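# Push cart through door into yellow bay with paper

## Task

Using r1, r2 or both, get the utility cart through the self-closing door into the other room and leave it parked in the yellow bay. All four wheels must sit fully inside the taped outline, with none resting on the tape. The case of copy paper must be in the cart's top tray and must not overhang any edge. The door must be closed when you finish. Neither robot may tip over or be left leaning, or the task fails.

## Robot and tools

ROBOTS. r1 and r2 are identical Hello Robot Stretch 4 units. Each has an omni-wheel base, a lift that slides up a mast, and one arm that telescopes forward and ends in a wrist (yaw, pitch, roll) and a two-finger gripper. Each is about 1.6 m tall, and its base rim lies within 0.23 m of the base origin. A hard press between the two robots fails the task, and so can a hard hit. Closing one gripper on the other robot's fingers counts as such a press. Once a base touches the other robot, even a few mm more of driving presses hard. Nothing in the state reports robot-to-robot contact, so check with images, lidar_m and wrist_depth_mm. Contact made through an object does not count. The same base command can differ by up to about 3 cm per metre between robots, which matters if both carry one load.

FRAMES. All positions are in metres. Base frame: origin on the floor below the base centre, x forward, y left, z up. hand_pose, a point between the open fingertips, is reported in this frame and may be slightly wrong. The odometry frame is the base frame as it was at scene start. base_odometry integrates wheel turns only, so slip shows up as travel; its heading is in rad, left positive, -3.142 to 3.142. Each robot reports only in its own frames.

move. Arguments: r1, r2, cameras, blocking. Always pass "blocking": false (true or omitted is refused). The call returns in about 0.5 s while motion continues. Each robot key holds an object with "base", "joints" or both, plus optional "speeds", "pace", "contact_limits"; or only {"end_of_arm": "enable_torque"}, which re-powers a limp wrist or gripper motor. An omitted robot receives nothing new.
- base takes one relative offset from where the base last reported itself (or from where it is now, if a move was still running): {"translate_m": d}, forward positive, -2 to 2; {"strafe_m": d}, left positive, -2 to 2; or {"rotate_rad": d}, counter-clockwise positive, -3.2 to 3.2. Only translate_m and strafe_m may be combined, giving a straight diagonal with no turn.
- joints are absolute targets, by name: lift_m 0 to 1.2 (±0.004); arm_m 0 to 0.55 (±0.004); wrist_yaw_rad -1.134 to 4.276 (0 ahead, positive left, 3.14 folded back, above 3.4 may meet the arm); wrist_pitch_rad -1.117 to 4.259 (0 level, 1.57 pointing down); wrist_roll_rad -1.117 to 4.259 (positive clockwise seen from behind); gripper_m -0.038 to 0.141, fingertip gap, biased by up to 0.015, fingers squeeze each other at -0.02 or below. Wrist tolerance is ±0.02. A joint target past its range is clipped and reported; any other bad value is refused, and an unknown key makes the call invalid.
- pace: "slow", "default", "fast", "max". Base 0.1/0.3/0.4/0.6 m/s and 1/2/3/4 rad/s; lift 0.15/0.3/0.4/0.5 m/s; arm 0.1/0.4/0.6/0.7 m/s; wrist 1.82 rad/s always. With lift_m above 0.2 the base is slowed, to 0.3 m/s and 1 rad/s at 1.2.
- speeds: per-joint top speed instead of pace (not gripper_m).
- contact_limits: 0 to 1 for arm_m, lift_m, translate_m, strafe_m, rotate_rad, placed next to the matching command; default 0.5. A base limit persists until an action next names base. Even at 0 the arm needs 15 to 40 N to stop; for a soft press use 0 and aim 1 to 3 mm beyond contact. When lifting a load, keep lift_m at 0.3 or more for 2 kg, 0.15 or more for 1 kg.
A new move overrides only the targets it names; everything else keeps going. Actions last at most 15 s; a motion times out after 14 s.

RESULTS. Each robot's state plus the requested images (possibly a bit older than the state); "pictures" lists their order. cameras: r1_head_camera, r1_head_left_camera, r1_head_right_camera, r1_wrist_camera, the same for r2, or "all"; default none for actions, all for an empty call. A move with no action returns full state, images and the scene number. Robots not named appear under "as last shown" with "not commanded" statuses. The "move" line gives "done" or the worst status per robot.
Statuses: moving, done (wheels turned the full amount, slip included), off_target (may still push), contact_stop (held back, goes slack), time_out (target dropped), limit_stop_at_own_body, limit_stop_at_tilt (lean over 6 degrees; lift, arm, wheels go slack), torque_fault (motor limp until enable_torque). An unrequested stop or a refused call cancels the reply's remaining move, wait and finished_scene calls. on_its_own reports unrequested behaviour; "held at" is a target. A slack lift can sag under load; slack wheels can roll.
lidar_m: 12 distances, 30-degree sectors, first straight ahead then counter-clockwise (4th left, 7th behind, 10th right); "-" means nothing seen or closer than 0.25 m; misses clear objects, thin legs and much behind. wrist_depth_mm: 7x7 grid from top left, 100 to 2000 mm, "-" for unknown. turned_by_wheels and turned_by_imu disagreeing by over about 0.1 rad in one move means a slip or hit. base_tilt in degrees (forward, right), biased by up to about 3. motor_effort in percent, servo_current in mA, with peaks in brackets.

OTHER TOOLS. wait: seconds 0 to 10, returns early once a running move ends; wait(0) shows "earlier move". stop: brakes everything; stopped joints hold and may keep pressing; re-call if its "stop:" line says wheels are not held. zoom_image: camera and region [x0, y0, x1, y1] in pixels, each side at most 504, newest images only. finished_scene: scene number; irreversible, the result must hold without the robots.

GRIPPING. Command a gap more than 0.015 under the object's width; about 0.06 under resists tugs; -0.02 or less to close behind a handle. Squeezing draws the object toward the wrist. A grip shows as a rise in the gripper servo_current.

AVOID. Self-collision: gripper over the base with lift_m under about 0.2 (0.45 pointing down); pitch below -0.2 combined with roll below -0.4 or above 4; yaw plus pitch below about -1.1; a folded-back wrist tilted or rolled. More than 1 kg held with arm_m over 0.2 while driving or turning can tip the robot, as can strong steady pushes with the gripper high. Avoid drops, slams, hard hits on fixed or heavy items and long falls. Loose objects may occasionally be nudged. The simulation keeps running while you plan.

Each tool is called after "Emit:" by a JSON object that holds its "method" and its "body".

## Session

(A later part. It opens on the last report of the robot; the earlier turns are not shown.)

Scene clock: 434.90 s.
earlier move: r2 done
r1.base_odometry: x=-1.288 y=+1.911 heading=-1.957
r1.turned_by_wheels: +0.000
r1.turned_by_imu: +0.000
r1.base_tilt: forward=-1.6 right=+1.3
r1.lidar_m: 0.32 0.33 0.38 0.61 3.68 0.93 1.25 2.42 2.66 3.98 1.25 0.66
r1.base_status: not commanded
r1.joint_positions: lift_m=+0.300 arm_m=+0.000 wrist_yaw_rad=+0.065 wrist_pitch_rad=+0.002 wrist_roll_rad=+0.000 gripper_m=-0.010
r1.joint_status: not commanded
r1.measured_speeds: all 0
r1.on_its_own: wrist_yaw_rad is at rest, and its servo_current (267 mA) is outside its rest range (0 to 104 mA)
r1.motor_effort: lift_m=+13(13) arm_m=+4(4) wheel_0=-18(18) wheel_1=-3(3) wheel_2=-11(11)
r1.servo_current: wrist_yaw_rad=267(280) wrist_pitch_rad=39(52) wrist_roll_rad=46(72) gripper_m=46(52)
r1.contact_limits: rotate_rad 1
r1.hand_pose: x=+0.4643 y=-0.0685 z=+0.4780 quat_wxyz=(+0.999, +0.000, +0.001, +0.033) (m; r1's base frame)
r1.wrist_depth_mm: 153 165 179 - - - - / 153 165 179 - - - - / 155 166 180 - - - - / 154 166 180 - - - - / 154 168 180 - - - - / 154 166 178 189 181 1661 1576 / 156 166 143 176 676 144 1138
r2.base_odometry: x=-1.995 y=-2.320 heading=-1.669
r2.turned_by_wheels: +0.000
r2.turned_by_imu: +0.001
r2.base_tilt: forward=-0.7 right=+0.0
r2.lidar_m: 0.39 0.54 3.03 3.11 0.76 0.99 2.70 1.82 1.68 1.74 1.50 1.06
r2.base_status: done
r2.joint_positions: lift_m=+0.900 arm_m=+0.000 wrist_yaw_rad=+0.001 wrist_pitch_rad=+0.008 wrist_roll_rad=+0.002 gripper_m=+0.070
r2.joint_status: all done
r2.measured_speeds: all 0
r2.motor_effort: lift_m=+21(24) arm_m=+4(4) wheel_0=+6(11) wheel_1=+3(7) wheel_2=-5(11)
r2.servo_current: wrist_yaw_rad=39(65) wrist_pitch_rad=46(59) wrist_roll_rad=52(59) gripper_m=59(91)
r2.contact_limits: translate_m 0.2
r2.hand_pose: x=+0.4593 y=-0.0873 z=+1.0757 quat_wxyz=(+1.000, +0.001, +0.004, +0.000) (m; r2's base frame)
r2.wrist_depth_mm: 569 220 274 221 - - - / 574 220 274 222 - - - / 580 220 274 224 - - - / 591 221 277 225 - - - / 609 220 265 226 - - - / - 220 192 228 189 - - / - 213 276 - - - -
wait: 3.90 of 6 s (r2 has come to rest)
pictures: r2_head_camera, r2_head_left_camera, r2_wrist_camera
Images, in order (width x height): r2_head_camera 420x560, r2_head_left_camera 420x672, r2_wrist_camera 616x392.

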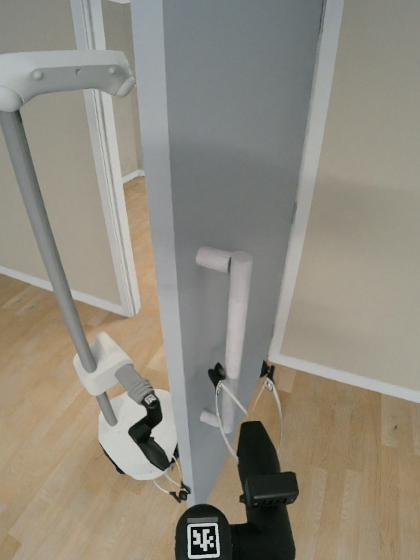

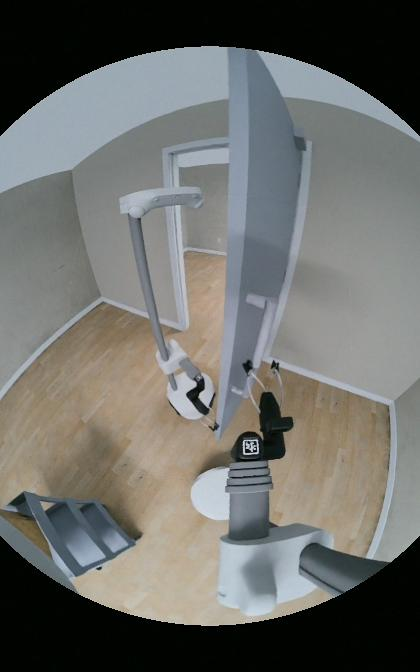

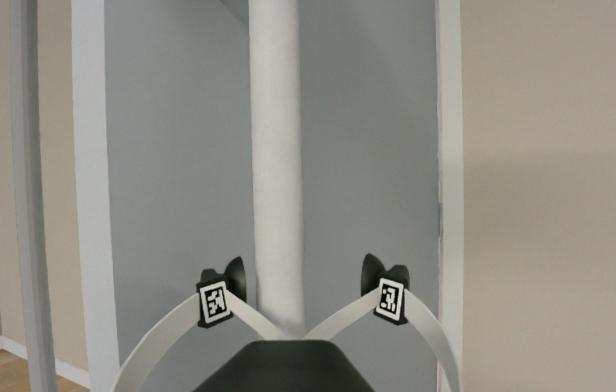

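Emit:
{"method": "move", "body": {"blocking": false, "r2": {"base":{"translate_m":0.035,"strafe_m":0.014},"pace":"slow","contact_limits":{"translate_m":0.2}}}}

Emit:
{"method": "wait", "body": {"seconds": 2}}

Emit:
{"method": "move", "body": {"blocking": false, "r2": {"joints":{"gripper_m":-0.03}}}}

Emit:
{"method": "wait", "body": {"seconds": 3, "cameras": ["r2_head_camera","r2_wrist_camera"]}}

Scene clock: 440.30 s.
move: r2 moving
r1.base_odometry: x=-1.288 y=+1.911 heading=-1.957
r1.turned_by_wheels: +0.000
r1.turned_by_imu: +0.000
r1.base_tilt: forward=-1.6 right=+1.3
r1.lidar_m: 0.33 0.33 0.38 0.62 3.68 0.93 1.23 2.44 2.67 3.98 1.23 0.64
r1.base_status: not commanded
r1.joint_positions: lift_m=+0.300 arm_m=+0.000 wrist_yaw_rad=+0.065 wrist_pitch_rad=+0.002 wrist_roll_rad=+0.000 gripper_m=-0.010
r1.joint_status: not commanded
r1.measured_speeds: all 0
r1.motor_effort: lift_m=+13(13) arm_m=+4(4) wheel_0=-18(19) wheel_1=-2(3) wheel_2=-11(11)
r1.servo_current: wrist_yaw_rad=273(273) wrist_pitch_rad=39(46) wrist_roll_rad=33(52) gripper_m=39(46)
r1.contact_limits: rotate_rad 1
r1.hand_pose: x=+0.4643 y=-0.0685 z=+0.4780 quat_wxyz=(+0.999, +0.000, +0.001, +0.033) (m; r1's base frame)
r1.wrist_depth_mm: 153 165 179 - - - - / 153 166 179 - - - - / 156 166 179 - - - - / 154 166 179 - - - - / 154 167 180 - - - - / 154 166 178 189 181 1708 1618 / 156 166 143 176 668 144 1182
r2.base_odometry: x=-1.991 y=-2.333 heading=-1.669
r2.turned_by_wheels: +0.000
r2.turned_by_imu: +0.001
r2.base_tilt: forward=-0.7 right=+0.1
r2.lidar_m: 0.41 0.45 3.04 3.10 0.76 0.90 2.70 1.84 1.71 1.75 1.50 1.04
r2.base_status: translate_m moving; strafe_m moving
r2.joint_positions: lift_m=+0.900 arm_m=+0.000 wrist_yaw_rad=+0.001 wrist_pitch_rad=+0.008 wrist_roll_rad=+0.002 gripper_m=+0.070
r2.joint_status: not commanded
r2.measured_speeds: translate_m=+0.049 strafe_m=+0.020 rotate_rad=+0.000 lift_m=+0.000 arm_m=+0.000 wrist_yaw_rad=+0.000 wrist_pitch_rad=+0.000 wrist_roll_rad=+0.000
r2.motor_effort: lift_m=+21(21) arm_m=+4(4) wheel_0=+10(10) wheel_1=+8(8) wheel_2=-10(10)
r2.servo_current: wrist_yaw_rad=46(59) wrist_pitch_rad=46(59) wrist_roll_rad=46(59) gripper_m=59(59)
r2.contact_limits: translate_m 0.2
r2.hand_pose: x=+0.4593 y=-0.0873 z=+1.0757 quat_wxyz=(+1.000, +0.001, +0.004, +0.000) (m; r2's base frame)
r2.wrist_depth_mm: 564 208 263 210 - - - / 569 211 262 211 - - - / 574 218 263 213 - - - / 580 211 264 216 - - - / 585 211 263 216 - - - / 597 209 192 217 189 - - / 597 203 262 - - - -
pictures: none

Scene clock: 441.27 s.
earlier move: r2 done
r1.base_odometry: x=-1.288 y=+1.911 heading=-1.957
r1.turned_by_wheels: +0.000
r1.turned_by_imu: +0.000
r1.base_tilt: forward=-1.6 right=+1.3
r1.lidar_m: 0.35 0.33 0.36 0.61 3.70 0.95 1.22 2.44 2.64 3.98 1.24 0.62
r1.base_status: not commanded
r1.joint_positions: lift_m=+0.300 arm_m=+0.000 wrist_yaw_rad=+0.065 wrist_pitch_rad=+0.002 wrist_roll_rad=+0.000 gripper_m=-0.010
r1.joint_status: not commanded
r1.measured_speeds: all 0
r1.on_its_own: wrist_yaw_rad is at rest, and its servo_current (267 mA) is outside its rest range (0 to 104 mA)
r1.motor_effort: lift_m=+13(13) arm_m=+4(4) wheel_0=-18(19) wheel_1=-2(3) wheel_2=-11(11)
r1.servo_current: wrist_yaw_rad=267(280) wrist_pitch_rad=39(52) wrist_roll_rad=33(65) gripper_m=33(46)
r1.contact_limits: rotate_rad 1
r1.hand_pose: x=+0.4643 y=-0.0685 z=+0.4780 quat_wxyz=(+0.999, +0.000, +0.001, +0.033) (m; r1's base frame)
r1.wrist_depth_mm: 153 165 179 - - - - / 154 166 179 - - - - / 156 166 179 - - - - / 154 166 180 - - - - / 154 168 180 - - - - / 154 166 178 189 182 1661 1618 / 156 166 142 176 647 144 1182
r2.base_odometry: x=-1.984 y=-2.356 heading=-1.669
r2.turned_by_wheels: +0.000
r2.turned_by_imu: +0.000
r2.base_tilt: forward=-0.7 right=+0.0
r2.lidar_m: 0.38 0.40 3.02 3.10 0.77 0.76 2.71 1.85 1.73 1.76 1.45 0.93
r2.base_status: done
r2.joint_positions: lift_m=+0.900 arm_m=+0.000 wrist_yaw_rad=+0.001 wrist_pitch_rad=+0.008 wrist_roll_rad=+0.002 gripper_m=+0.070
r2.joint_status: not commanded
r2.measured_speeds: all 0
r2.motor_effort: lift_m=+21(21) arm_m=+4(4) wheel_0=+3(10) wheel_1=+5(8) wheel_2=-7(10)
r2.servo_current: wrist_yaw_rad=39(59) wrist_pitch_rad=52(59) wrist_roll_rad=52(65) gripper_m=59(59)
r2.contact_limits: translate_m 0.2
r2.hand_pose: x=+0.4593 y=-0.0873 z=+1.0757 quat_wxyz=(+1.000, +0.001, +0.004, +0.000) (m; r2's base frame)
r2.wrist_depth_mm: 178 189 247 188 - - - / 183 190 248 189 - - - / 186 191 249 191 - - - / 549 191 249 191 - - - / 554 198 239 193 - - - / 559 184 194 193 189 - - / 559 177 228 - - - -
wait: 0.97 of 2 s (r2 has come to rest)
pictures: none

Scene clock: 441.77 s.
move: r2 moving
r1.base_odometry: x=-1.288 y=+1.911 heading=-1.957
r1.turned_by_wheels: +0.000
r1.turned_by_imu: +0.000
r1.base_tilt: forward=-1.6 right=+1.3
r1.lidar_m: 0.33 0.34 0.37 0.62 3.67 0.95 1.28 2.44 2.65 3.97 1.23 0.61
r1.base_status: not commanded
r1.joint_positions: lift_m=+0.300 arm_m=+0.000 wrist_yaw_rad=+0.065 wrist_pitch_rad=+0.002 wrist_roll_rad=+0.000 gripper_m=-0.010
r1.joint_status: not commanded
r1.measured_speeds: all 0
r1.motor_effort: lift_m=+13(13) arm_m=+4(4) wheel_0=-18(18) wheel_1=-3(3) wheel_2=-11(11)
r1.servo_current: wrist_yaw_rad=254(286) wrist_pitch_rad=33(46) wrist_roll_rad=46(59) gripper_m=46(52)
r1.contact_limits: rotate_rad 1
r1.hand_pose: x=+0.4643 y=-0.0685 z=+0.4780 quat_wxyz=(+0.999, +0.000, +0.001, +0.033) (m; r1's base frame)
r1.wrist_depth_mm: 153 165 179 - - - - / 154 166 179 - - - - / 155 166 179 - - - - / 153 166 180 - - - - / 154 168 180 - - - - / 154 166 178 189 182 1618 1618 / 155 166 143 176 654 144 1182
r2.base_odometry: x=-1.984 y=-2.356 heading=-1.669
r2.turned_by_wheels: +0.000
r2.turned_by_imu: +0.000
r2.base_tilt: forward=-0.7 right=+0.0
r2.lidar_m: 0.37 0.45 3.01 3.07 0.77 0.81 2.74 1.84 1.71 1.76 1.47 0.92
r2.base_status: not commanded
r2.joint_positions: lift_m=+0.900 arm_m=+0.000 wrist_yaw_rad=+0.001 wrist_pitch_rad=+0.008 wrist_roll_rad=+0.002 gripper_m=+0.051
r2.joint_status: gripper_m moving
r2.measured_speeds: all 0
r2.motor_effort: lift_m=+21(21) arm_m=+4(5) wheel_0=+3(3) wheel_1=+4(5) wheel_2=-7(7)
r2.servo_current: wrist_yaw_rad=39(59) wrist_pitch_rad=52(59) wrist_roll_rad=52(52) gripper_m=98(130)
r2.contact_limits: translate_m 0.2
r2.hand_pose: x=+0.4593 y=-0.0873 z=+1.0757 quat_wxyz=(+1.000, +0.001, +0.004, +0.000) (m; r2's base frame)
r2.wrist_depth_mm: 178 190 247 188 - - - / 184 190 248 190 - - - / 187 190 249 190 - - - / 549 191 249 191 - - - / 554 197 238 193 - - - / 554 184 195 193 187 - - / 564 177 238 - - - -
pictures: none

Scene clock: 442.97 s.
earlier move: r2 done
r1.base_odometry: x=-1.288 y=+1.911 heading=-1.957
r1.turned_by_wheels: +0.000
r1.turned_by_imu: +0.000
r1.base_tilt: forward=-1.6 right=+1.3
r1.lidar_m: 0.33 0.34 0.38 0.61 3.67 0.95 1.24 2.45 2.65 1.83 1.23 0.62
r1.base_status: not commanded
r1.joint_positions: lift_m=+0.300 arm_m=+0.000 wrist_yaw_rad=+0.065 wrist_pitch_rad=+0.002 wrist_roll_rad=+0.000 gripper_m=-0.010
r1.joint_status: not commanded
r1.measured_speeds: all 0
r1.on_its_own: wrist_yaw_rad is at rest, and its servo_current (267 mA) is outside its rest range (0 to 104 mA)
r1.motor_effort: lift_m=+13(13) arm_m=-1(4) wheel_0=-18(18) wheel_1=-3(3) wheel_2=-11(11)
r1.servo_current: wrist_yaw_rad=267(286) wrist_pitch_rad=46(46) wrist_roll_rad=39(65) gripper_m=46(52)
r1.contact_limits: rotate_rad 1
r1.hand_pose: x=+0.4644 y=-0.0685 z=+0.4780 quat_wxyz=(+0.999, +0.000, +0.001, +0.033) (m; r1's base frame)
r1.wrist_depth_mm: 154 164 180 - - - - / 154 166 179 - - - - / 156 167 180 - - - - / 154 166 181 - - - - / 154 168 181 - - - - / 154 167 179 189 182 1661 1576 / 156 167 142 164 634 143 1160
r2.base_odometry: x=-1.984 y=-2.356 heading=-1.668
r2.turned_by_wheels: +0.000
r2.turned_by_imu: +0.001
r2.base_tilt: forward=-0.6 right=+0.0
r2.lidar_m: 0.38 0.42 3.02 3.07 0.78 0.78 2.75 1.85 1.72 1.77 1.47 0.93
r2.base_status: not commanded
r2.joint_positions: lift_m=+0.900 arm_m=+0.000 wrist_yaw_rad=+0.004 wrist_pitch_rad=+0.008 wrist_roll_rad=+0.002 gripper_m=-0.028
r2.joint_status: all done
r2.measured_speeds: all 0
r2.motor_effort: lift_m=+21(21) arm_m=-4(5) wheel_0=+0(4) wheel_1=+3(5) wheel_2=+2(7)
r2.servo_current: wrist_yaw_rad=46(59) wrist_pitch_rad=46(59) wrist_roll_rad=39(59) gripper_m=189(351)
r2.contact_limits: translate_m 0.2
r2.hand_pose: x=+0.4596 y=-0.0863 z=+1.0757 quat_wxyz=(+1.000, +0.001, +0.004, +0.002) (m; r2's base frame)
r2.wrist_depth_mm: 539 183 238 185 - - - / 544 184 239 187 - - - / 554 185 239 188 - - - / 564 185 240 190 - - - / 559 186 240 190 - - - / 580 179 182 191 178 - - / 574 178 220 - - - -
wait: 1.20 of 3 s (r2 has come to rest)
pictures: r2_head_camera, r2_wrist_camera
Images, in order (width x height): r2_head_camera 420x560, r2_wrist_camera 616x392.

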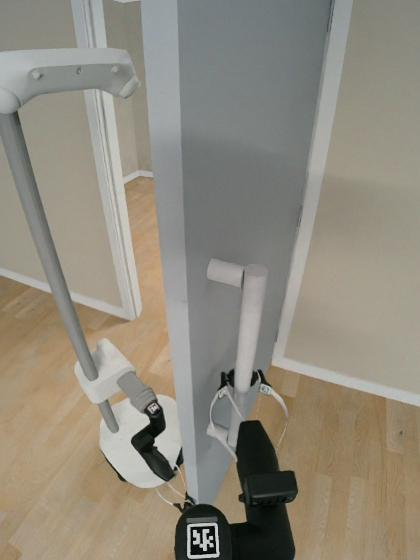

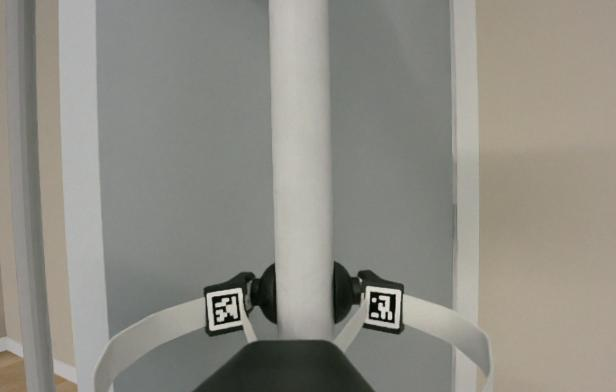

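Emit:
{"method": "move", "body": {"blocking": false, "r1": {"base":{"translate_m":-0.12},"pace":"slow"}}}

Emit:
{"method": "wait", "body": {"seconds": 4, "cameras": ["r2_head_camera","r2_head_left_camera","r1_head_camera"]}}

Scene clock: 446.87 s.
move: r1 moving
r1.base_odometry: x=-1.284 y=+1.922 heading=-1.959
r1.turned_by_wheels: -0.003
r1.turned_by_imu: -0.003
r1.base_tilt: forward=-1.6 right=+1.3
r1.lidar_m: 0.35 0.35 0.38 0.63 3.67 0.92 1.25 2.43 2.64 3.95 1.23 0.63
r1.base_status: translate_m moving
r1.joint_positions: lift_m=+0.300 arm_m=+0.000 wrist_yaw_rad=+0.065 wrist_pitch_rad=+0.002 wrist_roll_rad=+0.000 gripper_m=-0.010
r1.joint_status: not commanded
r1.measured_speeds: translate_m=-0.049 strafe_m=+0.000 rotate_rad=-0.002 lift_m=+0.000 arm_m=+0.000 wrist_yaw_rad=+0.000 wrist_pitch_rad=+0.000 wrist_roll_rad=+0.000
r1.motor_effort: lift_m=+13(13) arm_m=-3(4) wheel_0=-24(25) wheel_1=-10(10) wheel_2=-2(9)
r1.servo_current: wrist_yaw_rad=260(280) wrist_pitch_rad=46(46) wrist_roll_rad=52(59) gripper_m=39(46)
r1.hand_pose: x=+0.4644 y=-0.0685 z=+0.4780 quat_wxyz=(+0.999, +0.000, +0.001, +0.033) (m; r1's base frame)
r1.wrist_depth_mm: 161 172 187 - - - - / 160 173 186 - - - - / 162 173 187 - - - - / 160 175 185 - - - - / 162 173 187 - - - - / 161 172 185 190 182 1661 1618 / 164 173 144 175 647 144 1160
r2: as last shown
r2.base_tilt: forward=-0.6 right=+0.1
r2.lidar_m: 0.37 0.49 3.02 3.07 0.79 0.78 2.71 1.84 1.72 1.76 1.48 0.92
r2.joint_positions: lift_m=+0.900 arm_m=+0.000 wrist_yaw_rad=+0.005 wrist_pitch_rad=+0.008 wrist_roll_rad=+0.002 gripper_m=-0.028
r2.motor_effort: lift_m=+21(21) arm_m=-4(4) wheel_0=+0(1) wheel_1=+2(3) wheel_2=+3(4)
r2.servo_current: wrist_yaw_rad=46(59) wrist_pitch_rad=52(59) wrist_roll_rad=46(52) gripper_m=182(195)
r2.contact_limits: translate_m 0.2
r2.hand_pose: x=+0.4598 y=-0.0859 z=+1.0757 quat_wxyz=(+1.000, +0.001, +0.004, +0.003) (m; r2's base frame)
r2.wrist_depth_mm: 554 186 240 189 - - - / 554 186 241 186 - - - / 559 187 241 187 - - - / 564 187 241 190 - - - / 569 193 240 191 - - - / 585 180 183 193 177 - - / 580 181 222 - - - -
pictures: none

Scene clock: 448.87 s.
earlier move: r1 done
r1.base_odometry: x=-1.243 y=+2.022 heading=-1.957
r1.turned_by_wheels: +0.002
r1.turned_by_imu: +0.001
r1.base_tilt: forward=-1.6 right=+1.3
r1.lidar_m: 0.43 0.45 0.49 0.81 3.65 0.84 1.16 2.34 2.53 3.81 1.27 0.73
r1.base_status: done
r1.joint_positions: lift_m=+0.300 arm_m=+0.000 wrist_yaw_rad=+0.097 wrist_pitch_rad=+0.002 wrist_roll_rad=+0.000 gripper_m=-0.010
r1.joint_status: not commanded
r1.measured_speeds: all 0
r1.motor_effort: lift_m=+13(13) arm_m=+5(6) wheel_0=-4(26) wheel_1=-4(10) wheel_2=+1(9)
r1.servo_current: wrist_yaw_rad=46(280) wrist_pitch_rad=39(46) wrist_roll_rad=59(65) gripper_m=46(46)
r1.hand_pose: x=+0.4663 y=-0.0590 z=+0.4780 quat_wxyz=(+0.999, +0.000, +0.001, +0.049) (m; r1's base frame)
r1.wrist_depth_mm: 240 251 266 281 - - - / 238 253 267 282 - - - / 241 253 267 286 - - - / 241 252 267 283 - - - / 241 253 268 285 - - - / 241 253 262 194 1661 1430 1537 / 241 248 264 185 142 715 661
r2.base_odometry: x=-1.985 y=-2.356 heading=-1.668
r2.turned_by_wheels: +0.000
r2.turned_by_imu: +0.000
r2.base_tilt: forward=-0.7 right=+0.1
r2.lidar_m: 0.39 0.54 3.02 3.07 0.76 0.77 2.76 1.86 1.73 1.77 1.49 0.96
r2.base_status: not commanded
r2.joint_positions: lift_m=+0.900 arm_m=+0.000 wrist_yaw_rad=+0.009 wrist_pitch_rad=+0.008 wrist_roll_rad=+0.002 gripper_m=-0.028
r2.joint_status: not commanded
r2.measured_speeds: all 0
r2.motor_effort: lift_m=+21(21) arm_m=-4(4) wheel_0=-2(2) wheel_1=+2(3) wheel_2=+5(5)
r2.servo_current: wrist_yaw_rad=52(65) wrist_pitch_rad=46(59) wrist_roll_rad=52(65) gripper_m=169(195)
r2.contact_limits: translate_m 0.2
r2.hand_pose: x=+0.4600 y=-0.0850 z=+1.0757 quat_wxyz=(+1.000, +0.001, +0.004, +0.004) (m; r2's base frame)
r2.wrist_depth_mm: 634 190 244 189 - - - / 640 191 246 189 - - - / 647 191 245 189 - - - / 647 191 246 191 - - - / 668 191 236 196 - - - / 668 182 184 194 177 - - / 683 158 227 - - - -
wait: 2.00 of 4 s (r1 has come to rest)
pictures: r1_head_camera, r2_head_camera, r2_head_left_camera
Images, in order (width x height): r1_head_camera 420x560, r2_head_camera 420x560, r2_head_left_camera 420x672.

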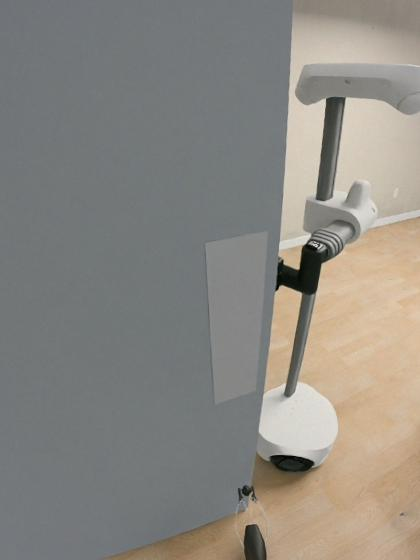

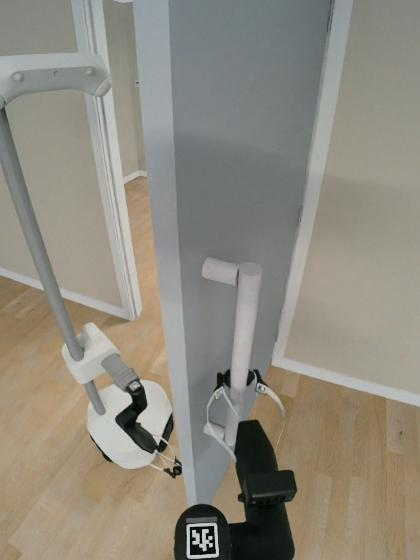

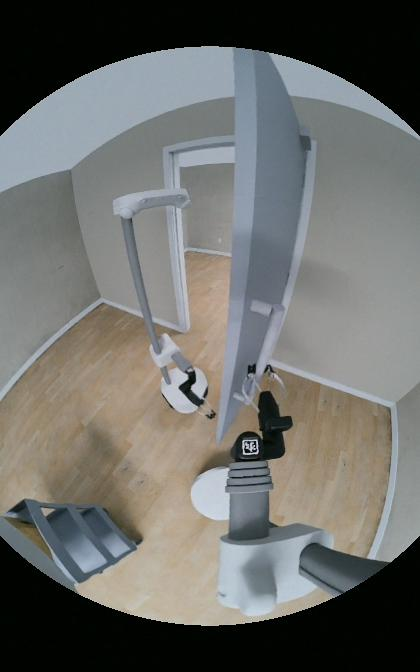

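Emit:
{"method": "move", "body": {"blocking": false, "r1": {"base":{"translate_m":-0.74,"strafe_m":-0.3}}}}

Emit:
{"method": "wait", "body": {"seconds": 5}}

Emit:
{"method": "move", "body": {"blocking": false, "r1": {"base":{"rotate_rad":1.95},"joints":{"lift_m":0.69,"wrist_roll_rad":1.57,"wrist_yaw_rad":0,"gripper_m":0.09}}}}

Emit:
{"method": "wait", "body": {"seconds": 3}}

Emit:
{"method": "wait", "body": {"seconds": 2, "cameras": ["r1_head_camera","r1_head_left_camera","r1_head_right_camera","r2_head_left_camera"]}}

Scene clock: 466.50 s.
move: r1 moving
r1.base_odometry: x=-1.243 y=+2.056 heading=-1.957
r1.turned_by_wheels: +0.000
r1.turned_by_imu: -0.001
r1.base_tilt: forward=-1.6 right=+1.3
r1.lidar_m: 0.49 0.46 0.52 0.88 3.64 0.80 1.16 2.31 2.50 3.71 1.28 0.76
r1.base_status: translate_m moving; strafe_m moving
r1.joint_positions: lift_m=+0.300 arm_m=+0.000 wrist_yaw_rad=+0.097 wrist_pitch_rad=+0.002 wrist_roll_rad=+0.000 gripper_m=-0.010
r1.joint_status: not commanded
r1.measured_speeds: translate_m=-0.122 strafe_m=-0.049 rotate_rad=-0.003 lift_m=+0.000 arm_m=+0.000 wrist_yaw_rad=+0.000 wrist_pitch_rad=+0.000 wrist_roll_rad=+0.000
r1.motor_effort: lift_m=+13(13) arm_m=+5(5) wheel_0=-5(6) wheel_1=-8(9) wheel_2=+8(9)
r1.servo_current: wrist_yaw_rad=39(59) wrist_pitch_rad=52(52) wrist_roll_rad=52(59) gripper_m=46(46)
r1.hand_pose: x=+0.4663 y=-0.0590 z=+0.4780 quat_wxyz=(+0.999, +0.000, +0.001, +0.049) (m; r1's base frame)
r1.wrist_depth_mm: 265 279 294 309 - - - / 266 278 296 309 - - - / 267 281 293 310 - - - / 266 279 296 312 - - - / 264 281 296 309 - - - / 266 279 289 194 1618 1499 1537 / 267 274 294 151 152 699 699
r2: as last shown
r2.base_tilt: forward=-0.6 right=+0.1
r2.lidar_m: 0.39 0.54 3.01 3.08 0.77 0.81 2.72 1.86 1.71 1.76 1.46 0.94
r2.motor_effort: lift_m=+21(21) arm_m=-3(4) wheel_0=-2(2) wheel_1=+2(2) wheel_2=+5(5)
r2.servo_current: wrist_yaw_rad=52(72) wrist_pitch_rad=39(59) wrist_roll_rad=59(59) gripper_m=156(169)
r2.contact_limits: translate_m 0.2
r2.wrist_depth_mm: 683 190 246 189 - - - / 683 190 246 189 - - - / 683 191 247 189 - - - / 668 191 246 190 - - - / 668 191 236 196 - - - / - 182 184 195 177 - - / 691 159 226 - - - -
pictures: none

Scene clock: 470.07 s.
earlier move: r1 done
r1.base_odometry: x=-1.242 y=+2.820 heading=-1.957
r1.turned_by_wheels: +0.000
r1.turned_by_imu: -0.002
r1.base_tilt: forward=-1.6 right=+1.3
r1.lidar_m: 1.25 1.24 1.39 0.70 0.68 0.73 1.13 1.53 1.69 2.52 1.85 1.49
r1.base_status: done
r1.joint_positions: lift_m=+0.300 arm_m=+0.000 wrist_yaw_rad=+0.097 wrist_pitch_rad=+0.002 wrist_roll_rad=+0.000 gripper_m=-0.010
r1.joint_status: not commanded
r1.measured_speeds: all 0
r1.motor_effort: lift_m=+13(13) arm_m=+5(5) wheel_0=-3(6) wheel_1=-1(10) wheel_2=+1(10)
r1.servo_current: wrist_yaw_rad=46(72) wrist_pitch_rad=39(52) wrist_roll_rad=26(65) gripper_m=39(52)
r1.hand_pose: x=+0.4663 y=-0.0590 z=+0.4780 quat_wxyz=(+0.999, +0.000, +0.001, +0.049) (m; r1's base frame)
r1.wrist_depth_mm: - - 1042 1537 - - - / - - - - - - - / - - - - - - - / - - - - - - - / - - - - - - - / - - 186 194 1499 1618 1366 / - - 171 180 153 1182 1138
r2.base_odometry: x=-1.985 y=-2.356 heading=-1.668
r2.turned_by_wheels: +0.000
r2.turned_by_imu: +0.001
r2.base_tilt: forward=-0.6 right=+0.1
r2.lidar_m: 0.40 1.16 1.23 3.07 0.77 0.77 2.75 1.84 1.72 1.75 1.45 0.94
r2.base_status: not commanded
r2.joint_positions: lift_m=+0.900 arm_m=+0.000 wrist_yaw_rad=+0.009 wrist_pitch_rad=+0.008 wrist_roll_rad=+0.002 gripper_m=-0.028
r2.joint_status: not commanded
r2.measured_speeds: all 0
r2.motor_effort: lift_m=+21(21) arm_m=-4(4) wheel_0=-2(2) wheel_1=+2(2) wheel_2=+5(5)
r2.servo_current: wrist_yaw_rad=52(72) wrist_pitch_rad=52(59) wrist_roll_rad=46(65) gripper_m=163(169)
r2.contact_limits: translate_m 0.2
r2.hand_pose: x=+0.4600 y=-0.0850 z=+1.0757 quat_wxyz=(+1.000, +0.001, +0.004, +0.004) (m; r2's base frame)
r2.wrist_depth_mm: - 190 245 189 - - - / - 190 245 189 - - - / - 190 247 190 - - - / - 191 246 190 - - - / - 191 236 196 - - - / - 182 184 195 177 - - / - 158 227 - - - -
wait: 3.57 of 5 s (r1 has come to rest)
pictures: none

Scene clock: 470.57 s.
move: r1 moving
r1.base_odometry: x=-1.242 y=+2.820 heading=-1.705
r1.turned_by_wheels: +0.252
r1.turned_by_imu: +0.253
r1.base_tilt: forward=-1.6 right=+1.3
r1.lidar_m: 1.22 1.26 0.74 0.66 0.67 0.85 1.52 1.54 1.94 3.80 1.52 1.39
r1.base_status: rotate_rad moving
r1.joint_positions: lift_m=+0.337 arm_m=+0.000 wrist_yaw_rad=+0.003 wrist_pitch_rad=+0.002 wrist_roll_rad=+0.580 gripper_m=+0.012
r1.joint_status: lift_m moving; wrist_yaw_rad moving; wrist_roll_rad moving; gripper_m moving
r1.measured_speeds: translate_m=+0.001 strafe_m=-0.001 rotate_rad=+0.976 lift_m=+0.146 arm_m=+0.000 wrist_yaw_rad=+0.000 wrist_pitch_rad=+0.000 wrist_roll_rad=+1.818
r1.motor_effort: lift_m=+26(28) arm_m=+5(5) wheel_0=-10(10) wheel_1=-9(9) wheel_2=-7(7)
r1.servo_current: wrist_yaw_rad=52(72) wrist_pitch_rad=46(46) wrist_roll_rad=91(111) gripper_m=91(91)
r1.hand_pose: x=+0.4594 y=-0.0867 z=+0.5150 quat_wxyz=(+0.958, +0.286, +0.001, +0.001) (m; r1's base frame)
r1.wrist_depth_mm: - 1025 - - - - - / - 1025 - - - - - / - - - - - - - / - - - - - - 1537 / - - - - 1336 1205 1118 / - - 183 205 183 1060 891 / - 134 162 - 181 831 759
r2: as last shown
r2.turned_by_imu: +0.000
r2.lidar_m: 0.38 1.17 1.48 3.09 0.79 0.78 2.72 1.86 1.71 1.74 1.45 0.94
r2.motor_effort: lift_m=+21(21) arm_m=-3(4) wheel_0=-2(2) wheel_1=+2(2) wheel_2=+5(5)
r2.servo_current: wrist_yaw_rad=59(65) wrist_pitch_rad=52(52) wrist_roll_rad=52(52) gripper_m=163(163)
r2.contact_limits: translate_m 0.2
r2.wrist_depth_mm: - 190 245 189 - - - / - 191 245 189 - - - / - 191 246 190 - - - / - 191 247 191 - - - / - 191 236 195 - - - / - 182 184 194 177 - - / - 158 227 - - - -
pictures: none

Scene clock: 472.63 s.
earlier move: r1 done
r1.base_odometry: x=-1.242 y=+2.820 heading=-0.008
r1.turned_by_wheels: +1.697
r1.turned_by_imu: +1.706
r1.base_tilt: forward=-1.6 right=+1.3
r1.lidar_m: 0.67 0.72 0.94 1.51 1.58 2.11 - 1.49 1.41 1.21 1.28 0.71
r1.base_status: done
r1.joint_positions: lift_m=+0.690 arm_m=+0.000 wrist_yaw_rad=+0.003 wrist_pitch_rad=+0.002 wrist_roll_rad=+1.568 gripper_m=+0.090
r1.joint_status: all done
r1.measured_speeds: all 0
r1.motor_effort: lift_m=+25(29) arm_m=+4(5) wheel_0=-3(10) wheel_1=-3(9) wheel_2=+0(9)
r1.servo_current: wrist_yaw_rad=46(85) wrist_pitch_rad=39(52) wrist_roll_rad=59(117) gripper_m=39(104)
r1.hand_pose: x=+0.4595 y=-0.0867 z=+0.8671 quat_wxyz=(+0.708, +0.706, +0.002, +0.000) (m; r1's base frame)
r1.wrist_depth_mm: - - - - - 1808 1229 / - - - - - - - / - - - - - - - / - - - - - - - / - - - - - - - / - - 195 - 187 - - / - 139 - 140 - - -
r2.base_odometry: x=-1.985 y=-2.356 heading=-1.668
r2.turned_by_wheels: +0.000
r2.turned_by_imu: +0.000
r2.base_tilt: forward=-0.6 right=+0.0
r2.lidar_m: 0.41 1.42 1.47 3.10 0.76 0.80 2.73 1.87 1.72 1.76 1.46 0.89
r2.base_status: not commanded
r2.joint_positions: lift_m=+0.900 arm_m=+0.000 wrist_yaw_rad=+0.009 wrist_pitch_rad=+0.008 wrist_roll_rad=+0.002 gripper_m=-0.028
r2.joint_status: not commanded
r2.measured_speeds: all 0
r2.motor_effort: lift_m=+21(21) arm_m=-4(4) wheel_0=-2(2) wheel_1=+2(2) wheel_2=+5(5)
r2.servo_current: wrist_yaw_rad=52(72) wrist_pitch_rad=52(59) wrist_roll_rad=52(65) gripper_m=163(169)
r2.contact_limits: translate_m 0.2
r2.hand_pose: x=+0.4600 y=-0.0850 z=+1.0757 quat_wxyz=(+1.000, +0.001, +0.004, +0.004) (m; r2's base frame)
r2.wrist_depth_mm: - 189 245 189 - - - / - 191 245 188 - - - / - 191 245 190 - - - / - 191 246 191 - - - / 1182 191 236 196 - - - / - 182 184 193 177 - - / - 159 227 - - - -
wait: 2.07 of 3 s (r1 has come to rest)
pictures: none

Scene clock: 474.63 s.
r1.base_odometry: x=-1.242 y=+2.820 heading=-0.008
r1.turned_by_wheels: +0.000
r1.turned_by_imu: +0.000
r1.base_tilt: forward=-1.6 right=+1.3
r1.lidar_m: 0.68 0.70 0.97 1.52 1.57 2.11 - 1.53 1.41 1.24 1.29 0.72
r1.base_status: done
r1.joint_positions: lift_m=+0.690 arm_m=+0.000 wrist_yaw_rad=+0.003 wrist_pitch_rad=+0.002 wrist_roll_rad=+1.568 gripper_m=+0.090
r1.joint_status: all done
r1.measured_speeds: all 0
r1.motor_effort: lift_m=+25(29) arm_m=+4(5) wheel_0=-4(10) wheel_1=-2(9) wheel_2=+0(9)
r1.servo_current: wrist_yaw_rad=46(85) wrist_pitch_rad=39(52) wrist_roll_rad=46(117) gripper_m=39(104)
r1.hand_pose: x=+0.4595 y=-0.0867 z=+0.8671 quat_wxyz=(+0.708, +0.706, +0.002, +0.000) (m; r1's base frame)
r1.wrist_depth_mm: - - - - - 1863 1229 / - - - - - - - / - - - - - - - / - - - - - - - / - - - - - - - / - - 196 - 187 - - / - 139 - 139 - - -
r2.base_odometry: x=-1.985 y=-2.356 heading=-1.668
r2.turned_by_wheels: +0.000
r2.turned_by_imu: +0.000
r2.base_tilt: forward=-0.7 right=+0.0
r2.lidar_m: 0.42 1.40 1.47 3.07 0.76 0.81 2.73 1.86 1.71 1.78 1.44 0.94
r2.base_status: not commanded
r2.joint_positions: lift_m=+0.900 arm_m=+0.000 wrist_yaw_rad=+0.009 wrist_pitch_rad=+0.008 wrist_roll_rad=+0.002 gripper_m=-0.028
r2.joint_status: not commanded
r2.measured_speeds: all 0
r2.motor_effort: lift_m=+21(21) arm_m=-3(4) wheel_0=-1(2) wheel_1=+2(2) wheel_2=+5(5)
r2.servo_current: wrist_yaw_rad=72(72) wrist_pitch_rad=52(59) wrist_roll_rad=39(65) gripper_m=163(169)
r2.contact_limits: translate_m 0.2
r2.hand_pose: x=+0.4600 y=-0.0850 z=+1.0757 quat_wxyz=(+1.000, +0.001, +0.004, +0.004) (m; r2's base frame)
r2.wrist_depth_mm: - 190 245 189 - - - / - 191 246 189 - - - / - 191 247 190 - - - / - 191 247 191 - - - / 1160 191 236 196 - - - / - 182 184 195 177 - - / - 159 227 - - - -
wait: 2.00 s; at rest by 0.27 s
pictures: r1_head_camera, r1_head_left_camera, r1_head_right_camera, r2_head_left_camera
Images, in order (width x height): r1_head_camera 420x560, r1_head_left_camera 420x672, r1_head_right_camera 420x672, r2_head_left_camera 420x672.

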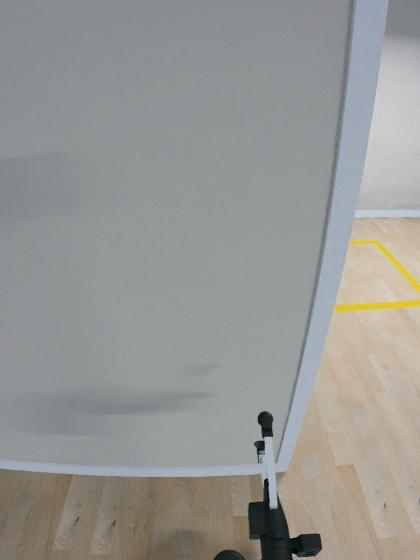

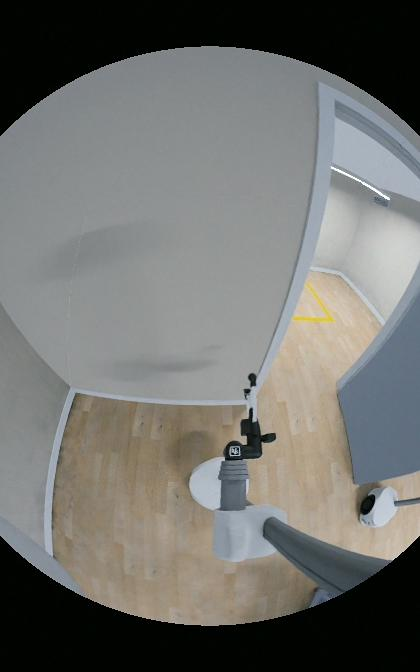

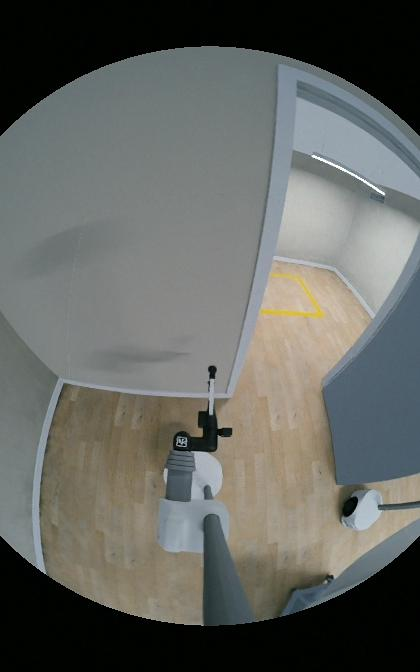

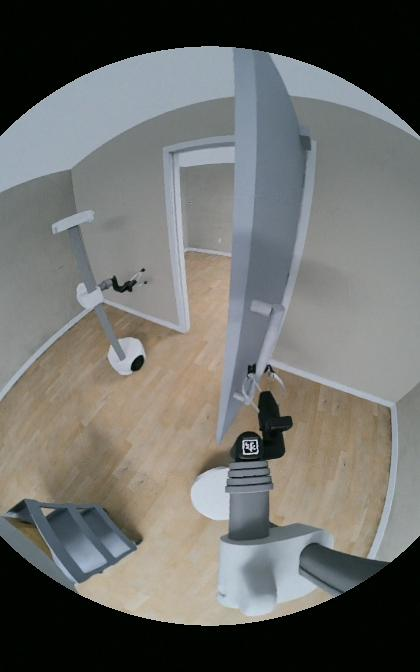

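Emit:
{"method": "move", "body": {"blocking": false, "r1": {"base":{"translate_m":-0.3,"strafe_m":0.45}}}}

Emit:
{"method": "wait", "body": {"seconds": 4}}

Emit:
{"method": "move", "body": {"blocking": false, "r1": {"base":{"translate_m":-2.0}}}}

Emit:
{"method": "wait", "body": {"seconds": 9}}

Emit:
{"method": "wait", "body": {"seconds": 1, "cameras": ["r1_head_camera","r1_head_right_camera","r1_head_left_camera","r1_wrist_camera"]}}

Scene clock: 485.47 s.
move: r1 moving
r1.base_odometry: x=-1.259 y=+2.846 heading=-0.008
r1.turned_by_wheels: +0.000
r1.turned_by_imu: +0.000
r1.base_tilt: forward=-1.6 right=+1.3
r1.lidar_m: 0.67 0.69 0.95 1.49 1.55 2.08 - 1.50 1.42 1.26 1.33 0.73
r1.base_status: translate_m moving; strafe_m moving
r1.joint_positions: lift_m=+0.690 arm_m=+0.000 wrist_yaw_rad=+0.003 wrist_pitch_rad=+0.002 wrist_roll_rad=+1.568 gripper_m=+0.090
r1.joint_status: not commanded
r1.measured_speeds: translate_m=-0.067 strafe_m=+0.101 rotate_rad=+0.000 lift_m=+0.000 arm_m=+0.000 wrist_yaw_rad=+0.000 wrist_pitch_rad=+0.000 wrist_roll_rad=+0.000
r1.motor_effort: lift_m=+25(25) arm_m=+4(4) wheel_0=-9(13) wheel_1=+6(7) wheel_2=+6(6)
r1.servo_current: wrist_yaw_rad=33(59) wrist_pitch_rad=46(52) wrist_roll_rad=46(59) gripper_m=39(46)
r1.hand_pose: x=+0.4595 y=-0.0867 z=+0.8671 quat_wxyz=(+0.708, +0.706, +0.002, +0.000) (m; r1's base frame)
r1.wrist_depth_mm: - - - - - 1863 1205 / - - - - - - - / - - - - - - - / - - - - - - - / - - - - - - - / - - 195 - 187 - - / - 139 - 140 - - -
r2: as last shown
r2.base_tilt: forward=-0.6 right=+0.1
r2.lidar_m: 0.41 1.44 1.47 3.07 0.77 0.81 2.74 1.85 1.72 1.79 1.47 0.95
r2.motor_effort: lift_m=+21(21) arm_m=-4(4) wheel_0=-2(2) wheel_1=+2(2) wheel_2=+5(5)
r2.servo_current: wrist_yaw_rad=72(72) wrist_pitch_rad=59(59) wrist_roll_rad=39(59) gripper_m=156(163)
r2.contact_limits: translate_m 0.2
r2.wrist_depth_mm: - 190 245 189 - - - / - 191 245 189 - - - / - 190 245 190 - - - / - 191 246 191 - - - / 1160 191 237 196 - - - / - 182 183 194 177 - - / - 158 227 - - - -
pictures: none

Scene clock: 488.27 s.
earlier move: r1 done
r1.base_odometry: x=-1.538 y=+3.272 heading=-0.007
r1.turned_by_wheels: +0.000
r1.turned_by_imu: +0.002
r1.base_tilt: forward=-1.6 right=+1.3
r1.lidar_m: 0.94 1.00 1.14 1.04 1.11 1.49 3.68 1.75 1.60 1.68 1.76 0.98
r1.base_status: done
r1.joint_positions: lift_m=+0.690 arm_m=+0.000 wrist_yaw_rad=+0.002 wrist_pitch_rad=+0.002 wrist_roll_rad=+1.568 gripper_m=+0.090
r1.joint_status: not commanded
r1.measured_speeds: all 0
r1.motor_effort: lift_m=+24(25) arm_m=+4(4) wheel_0=+1(13) wheel_1=+1(8) wheel_2=+2(7)
r1.servo_current: wrist_yaw_rad=39(72) wrist_pitch_rad=39(52) wrist_roll_rad=33(59) gripper_m=39(52)
r1.hand_pose: x=+0.4595 y=-0.0867 z=+0.8671 quat_wxyz=(+0.708, +0.706, +0.002, +0.000) (m; r1's base frame)
r1.wrist_depth_mm: - - - - - - - / - - - - - - - / - - - - - - - / - - - - - - - / - - - - - - - / - - 196 - 187 - - / - 139 - 140 - - -
r2.base_odometry: x=-1.985 y=-2.356 heading=-1.668
r2.turned_by_wheels: +0.000
r2.turned_by_imu: +0.000
r2.base_tilt: forward=-0.6 right=+0.1
r2.lidar_m: 0.39 1.81 1.77 3.08 0.77 0.80 2.73 1.85 1.73 1.76 1.47 0.98
r2.base_status: not commanded
r2.joint_positions: lift_m=+0.900 arm_m=+0.000 wrist_yaw_rad=+0.009 wrist_pitch_rad=+0.008 wrist_roll_rad=+0.002 gripper_m=-0.028
r2.joint_status: not commanded
r2.measured_speeds: all 0
r2.motor_effort: lift_m=+21(21) arm_m=-4(4) wheel_0=-3(3) wheel_1=+2(2) wheel_2=+5(5)
r2.servo_current: wrist_yaw_rad=52(72) wrist_pitch_rad=52(59) wrist_roll_rad=46(59) gripper_m=163(169)
r2.contact_limits: translate_m 0.2
r2.hand_pose: x=+0.4600 y=-0.0850 z=+1.0757 quat_wxyz=(+1.000, +0.001, +0.004, +0.004) (m; r2's base frame)
r2.wrist_depth_mm: - 190 246 189 - - - / - 190 246 189 - - - / - 191 246 189 - - - / - 191 247 191 - - - / - 191 236 196 - - - / - 183 185 195 177 - - / - 158 227 - - - -
wait: 2.80 of 4 s (r1 has come to rest)
pictures: none

Scene clock: 488.77 s.
move: r1 moving
r1.base_odometry: x=-1.569 y=+3.273 heading=-0.008
r1.turned_by_wheels: +0.000
r1.turned_by_imu: +0.000
r1.base_tilt: forward=-1.6 right=+1.2
r1.lidar_m: 0.97 1.03 1.13 1.05 1.10 1.48 3.64 1.73 1.60 1.69 1.78 1.06
r1.base_status: translate_m moving
r1.joint_positions: lift_m=+0.690 arm_m=+0.000 wrist_yaw_rad=+0.003 wrist_pitch_rad=+0.002 wrist_roll_rad=+1.568 gripper_m=+0.090
r1.joint_status: not commanded
r1.measured_speeds: translate_m=-0.121 strafe_m=+0.001 rotate_rad=+0.001 lift_m=+0.000 arm_m=+0.000 wrist_yaw_rad=+0.000 wrist_pitch_rad=+0.000 wrist_roll_rad=+0.000
r1.motor_effort: lift_m=+24(25) arm_m=+4(4) wheel_0=-7(9) wheel_1=-4(7) wheel_2=+8(10)
r1.servo_current: wrist_yaw_rad=46(78) wrist_pitch_rad=39(46) wrist_roll_rad=39(65) gripper_m=52(52)
r1.hand_pose: x=+0.4595 y=-0.0867 z=+0.8671 quat_wxyz=(+0.708, +0.706, +0.002, +0.000) (m; r1's base frame)
r1.wrist_depth_mm: - - - - - - - / - - - - - - - / - - - - - - - / - - - - - - - / - - - - - - - / - - 195 - 187 - - / - 139 - 140 - - -
r2: as last shown
r2.lidar_m: 0.41 1.80 1.77 3.11 0.78 0.78 2.70 1.85 1.73 1.79 1.46 0.96
r2.motor_effort: lift_m=+21(21) arm_m=-4(4) wheel_0=-2(2) wheel_1=+2(2) wheel_2=+5(5)
r2.servo_current: wrist_yaw_rad=59(65) wrist_pitch_rad=52(59) wrist_roll_rad=39(59) gripper_m=163(163)
r2.contact_limits: translate_m 0.2
r2.wrist_depth_mm: - 190 246 189 - - - / - 190 246 189 - - - / - 191 247 189 - - - / - 191 246 190 - - - / - 191 236 196 - - - / - 183 183 194 177 - - / - 158 227 - - - -
pictures: none

Scene clock: 496.43 s.
earlier move: r1 done
r1.base_odometry: x=-3.538 y=+3.288 heading=-0.008
r1.turned_by_wheels: +0.000
r1.turned_by_imu: -0.001
r1.base_tilt: forward=-1.6 right=+1.3
r1.lidar_m: 2.94 1.51 1.04 0.95 1.00 1.31 2.85 2.93 3.92 1.30 1.20 2.56
r1.base_status: done
r1.joint_positions: lift_m=+0.690 arm_m=+0.000 wrist_yaw_rad=+0.003 wrist_pitch_rad=+0.002 wrist_roll_rad=+1.568 gripper_m=+0.090
r1.joint_status: not commanded
r1.measured_speeds: all 0
r1.motor_effort: lift_m=+24(25) arm_m=+4(4) wheel_0=-2(9) wheel_1=-3(9) wheel_2=+0(10)
r1.servo_current: wrist_yaw_rad=46(78) wrist_pitch_rad=46(52) wrist_roll_rad=65(65) gripper_m=46(52)
r1.hand_pose: x=+0.4595 y=-0.0867 z=+0.8671 quat_wxyz=(+0.708, +0.706, +0.002, +0.000) (m; r1's base frame)
r1.wrist_depth_mm: - - - - - 1756 1205 / - - - - - 1756 1255 / - - - - - 1756 1281 / - - - - - 1808 1229 / - - - - - 1808 1229 / - - 211 - 196 1576 1281 / - - - 151 - 1756 1229
r2.base_odometry: x=-1.985 y=-2.356 heading=-1.668
r2.turned_by_wheels: +0.000
r2.turned_by_imu: +0.001
r2.base_tilt: forward=-0.6 right=+0.1
r2.lidar_m: 0.40 1.79 3.01 2.22 0.77 0.80 2.73 1.85 1.71 1.76 1.46 0.95
r2.base_status: not commanded
r2.joint_positions: lift_m=+0.900 arm_m=+0.000 wrist_yaw_rad=+0.009 wrist_pitch_rad=+0.008 wrist_roll_rad=+0.002 gripper_m=-0.028
r2.joint_status: not commanded
r2.measured_speeds: all 0
r2.motor_effort: lift_m=+21(21) arm_m=-4(4) wheel_0=-2(2) wheel_1=+2(2) wheel_2=+5(5)
r2.servo_current: wrist_yaw_rad=46(72) wrist_pitch_rad=52(59) wrist_roll_rad=39(65) gripper_m=169(169)
r2.contact_limits: translate_m 0.2
r2.hand_pose: x=+0.4600 y=-0.0850 z=+1.0757 quat_wxyz=(+1.000, +0.001, +0.004, +0.004) (m; r2's base frame)
r2.wrist_depth_mm: - 190 245 189 - - - / - 191 246 189 - - - / - 190 245 190 - - - / - 191 246 191 - - - / - 191 237 196 - - - / - 182 185 194 177 - - / - 158 227 - - - -
wait: 7.67 of 9 s (r1 has come to rest)
pictures: none

Scene clock: 497.43 s.
r1.base_odometry: x=-3.538 y=+3.288 heading=-0.008
r1.turned_by_wheels: +0.000
r1.turned_by_imu: +0.000
r1.base_tilt: forward=-1.6 right=+1.3
r1.lidar_m: 2.92 1.48 1.03 0.97 1.02 1.31 2.86 2.93 3.90 1.30 1.19 2.57
r1.base_status: done
r1.joint_positions: lift_m=+0.690 arm_m=+0.000 wrist_yaw_rad=+0.003 wrist_pitch_rad=+0.002 wrist_roll_rad=+1.568 gripper_m=+0.090
r1.joint_status: not commanded
r1.measured_speeds: all 0
r1.motor_effort: lift_m=+24(25) arm_m=+4(4) wheel_0=-3(9) wheel_1=-2(9) wheel_2=+0(10)
r1.servo_current: wrist_yaw_rad=52(78) wrist_pitch_rad=39(52) wrist_roll_rad=46(65) gripper_m=39(52)
r1.hand_pose: x=+0.4595 y=-0.0867 z=+0.8671 quat_wxyz=(+0.708, +0.706, +0.002, +0.000) (m; r1's base frame)
r1.wrist_depth_mm: - - - - - 1708 1229 / - - - - - 1661 1229 / - - - - - 1808 1229 / - - - - - 1756 1229 / - - - - - 1756 1255 / - - 213 - 197 1618 1255 / - - - 151 - 1808 1281
r2.base_odometry: x=-1.985 y=-2.356 heading=-1.668
r2.turned_by_wheels: +0.000
r2.turned_by_imu: +0.000
r2.base_tilt: forward=-0.6 right=+0.0
r2.lidar_m: 0.39 1.79 3.02 2.25 0.78 0.80 2.75 1.87 1.72 1.77 1.48 0.95
r2.base_status: not commanded
r2.joint_positions: lift_m=+0.900 arm_m=+0.000 wrist_yaw_rad=+0.009 wrist_pitch_rad=+0.008 wrist_roll_rad=+0.002 gripper_m=-0.028
r2.joint_status: not commanded
r2.measured_speeds: all 0
r2.motor_effort: lift_m=+21(21) arm_m=-3(4) wheel_0=-2(2) wheel_1=+2(2) wheel_2=+5(5)
r2.servo_current: wrist_yaw_rad=65(72) wrist_pitch_rad=52(59) wrist_roll_rad=39(65) gripper_m=163(169)
r2.contact_limits: translate_m 0.2
r2.hand_pose: x=+0.4600 y=-0.0850 z=+1.0757 quat_wxyz=(+1.000, +0.001, +0.004, +0.004) (m; r2's base frame)
r2.wrist_depth_mm: - 190 245 189 - - - / - 191 246 189 - - - / - 190 246 190 - - - / - 191 246 190 - - - / - 191 237 196 - - - / - 182 183 195 177 - - / - 158 227 - - - -
wait: 1.00 s; at rest by 0.27 s
pictures: r1_head_camera, r1_head_left_camera, r1_head_right_camera, r1_wrist_camera
Images, in order (width x height): r1_head_camera 420x560, r1_head_left_camera 420x672, r1_head_right_camera 420x672, r1_wrist_camera 616x392.

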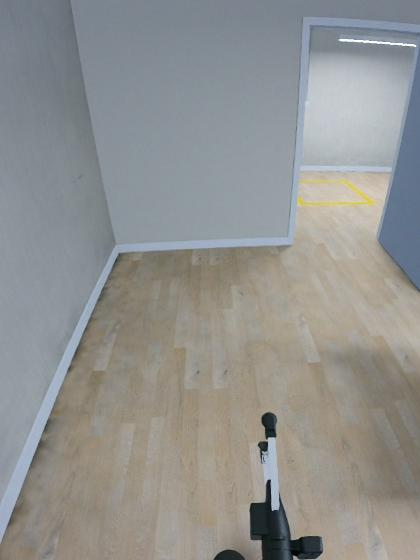

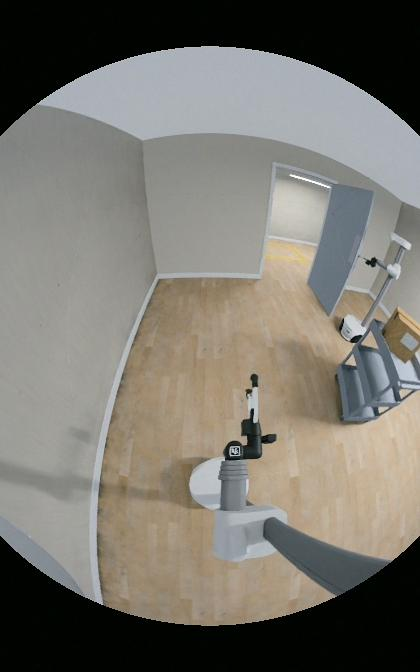

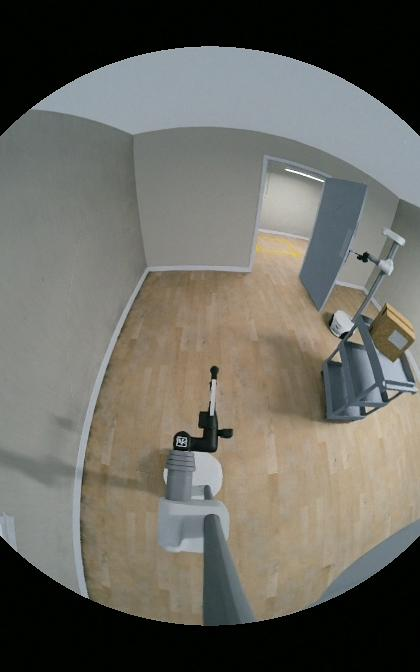

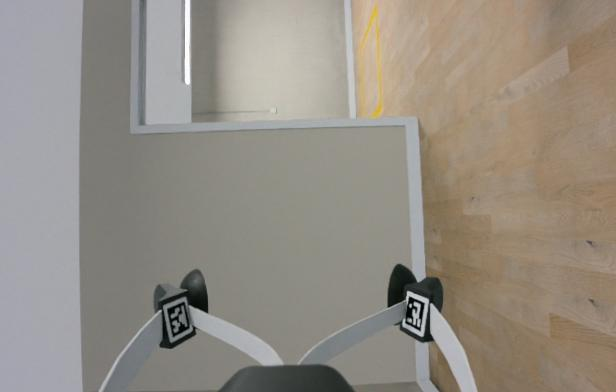

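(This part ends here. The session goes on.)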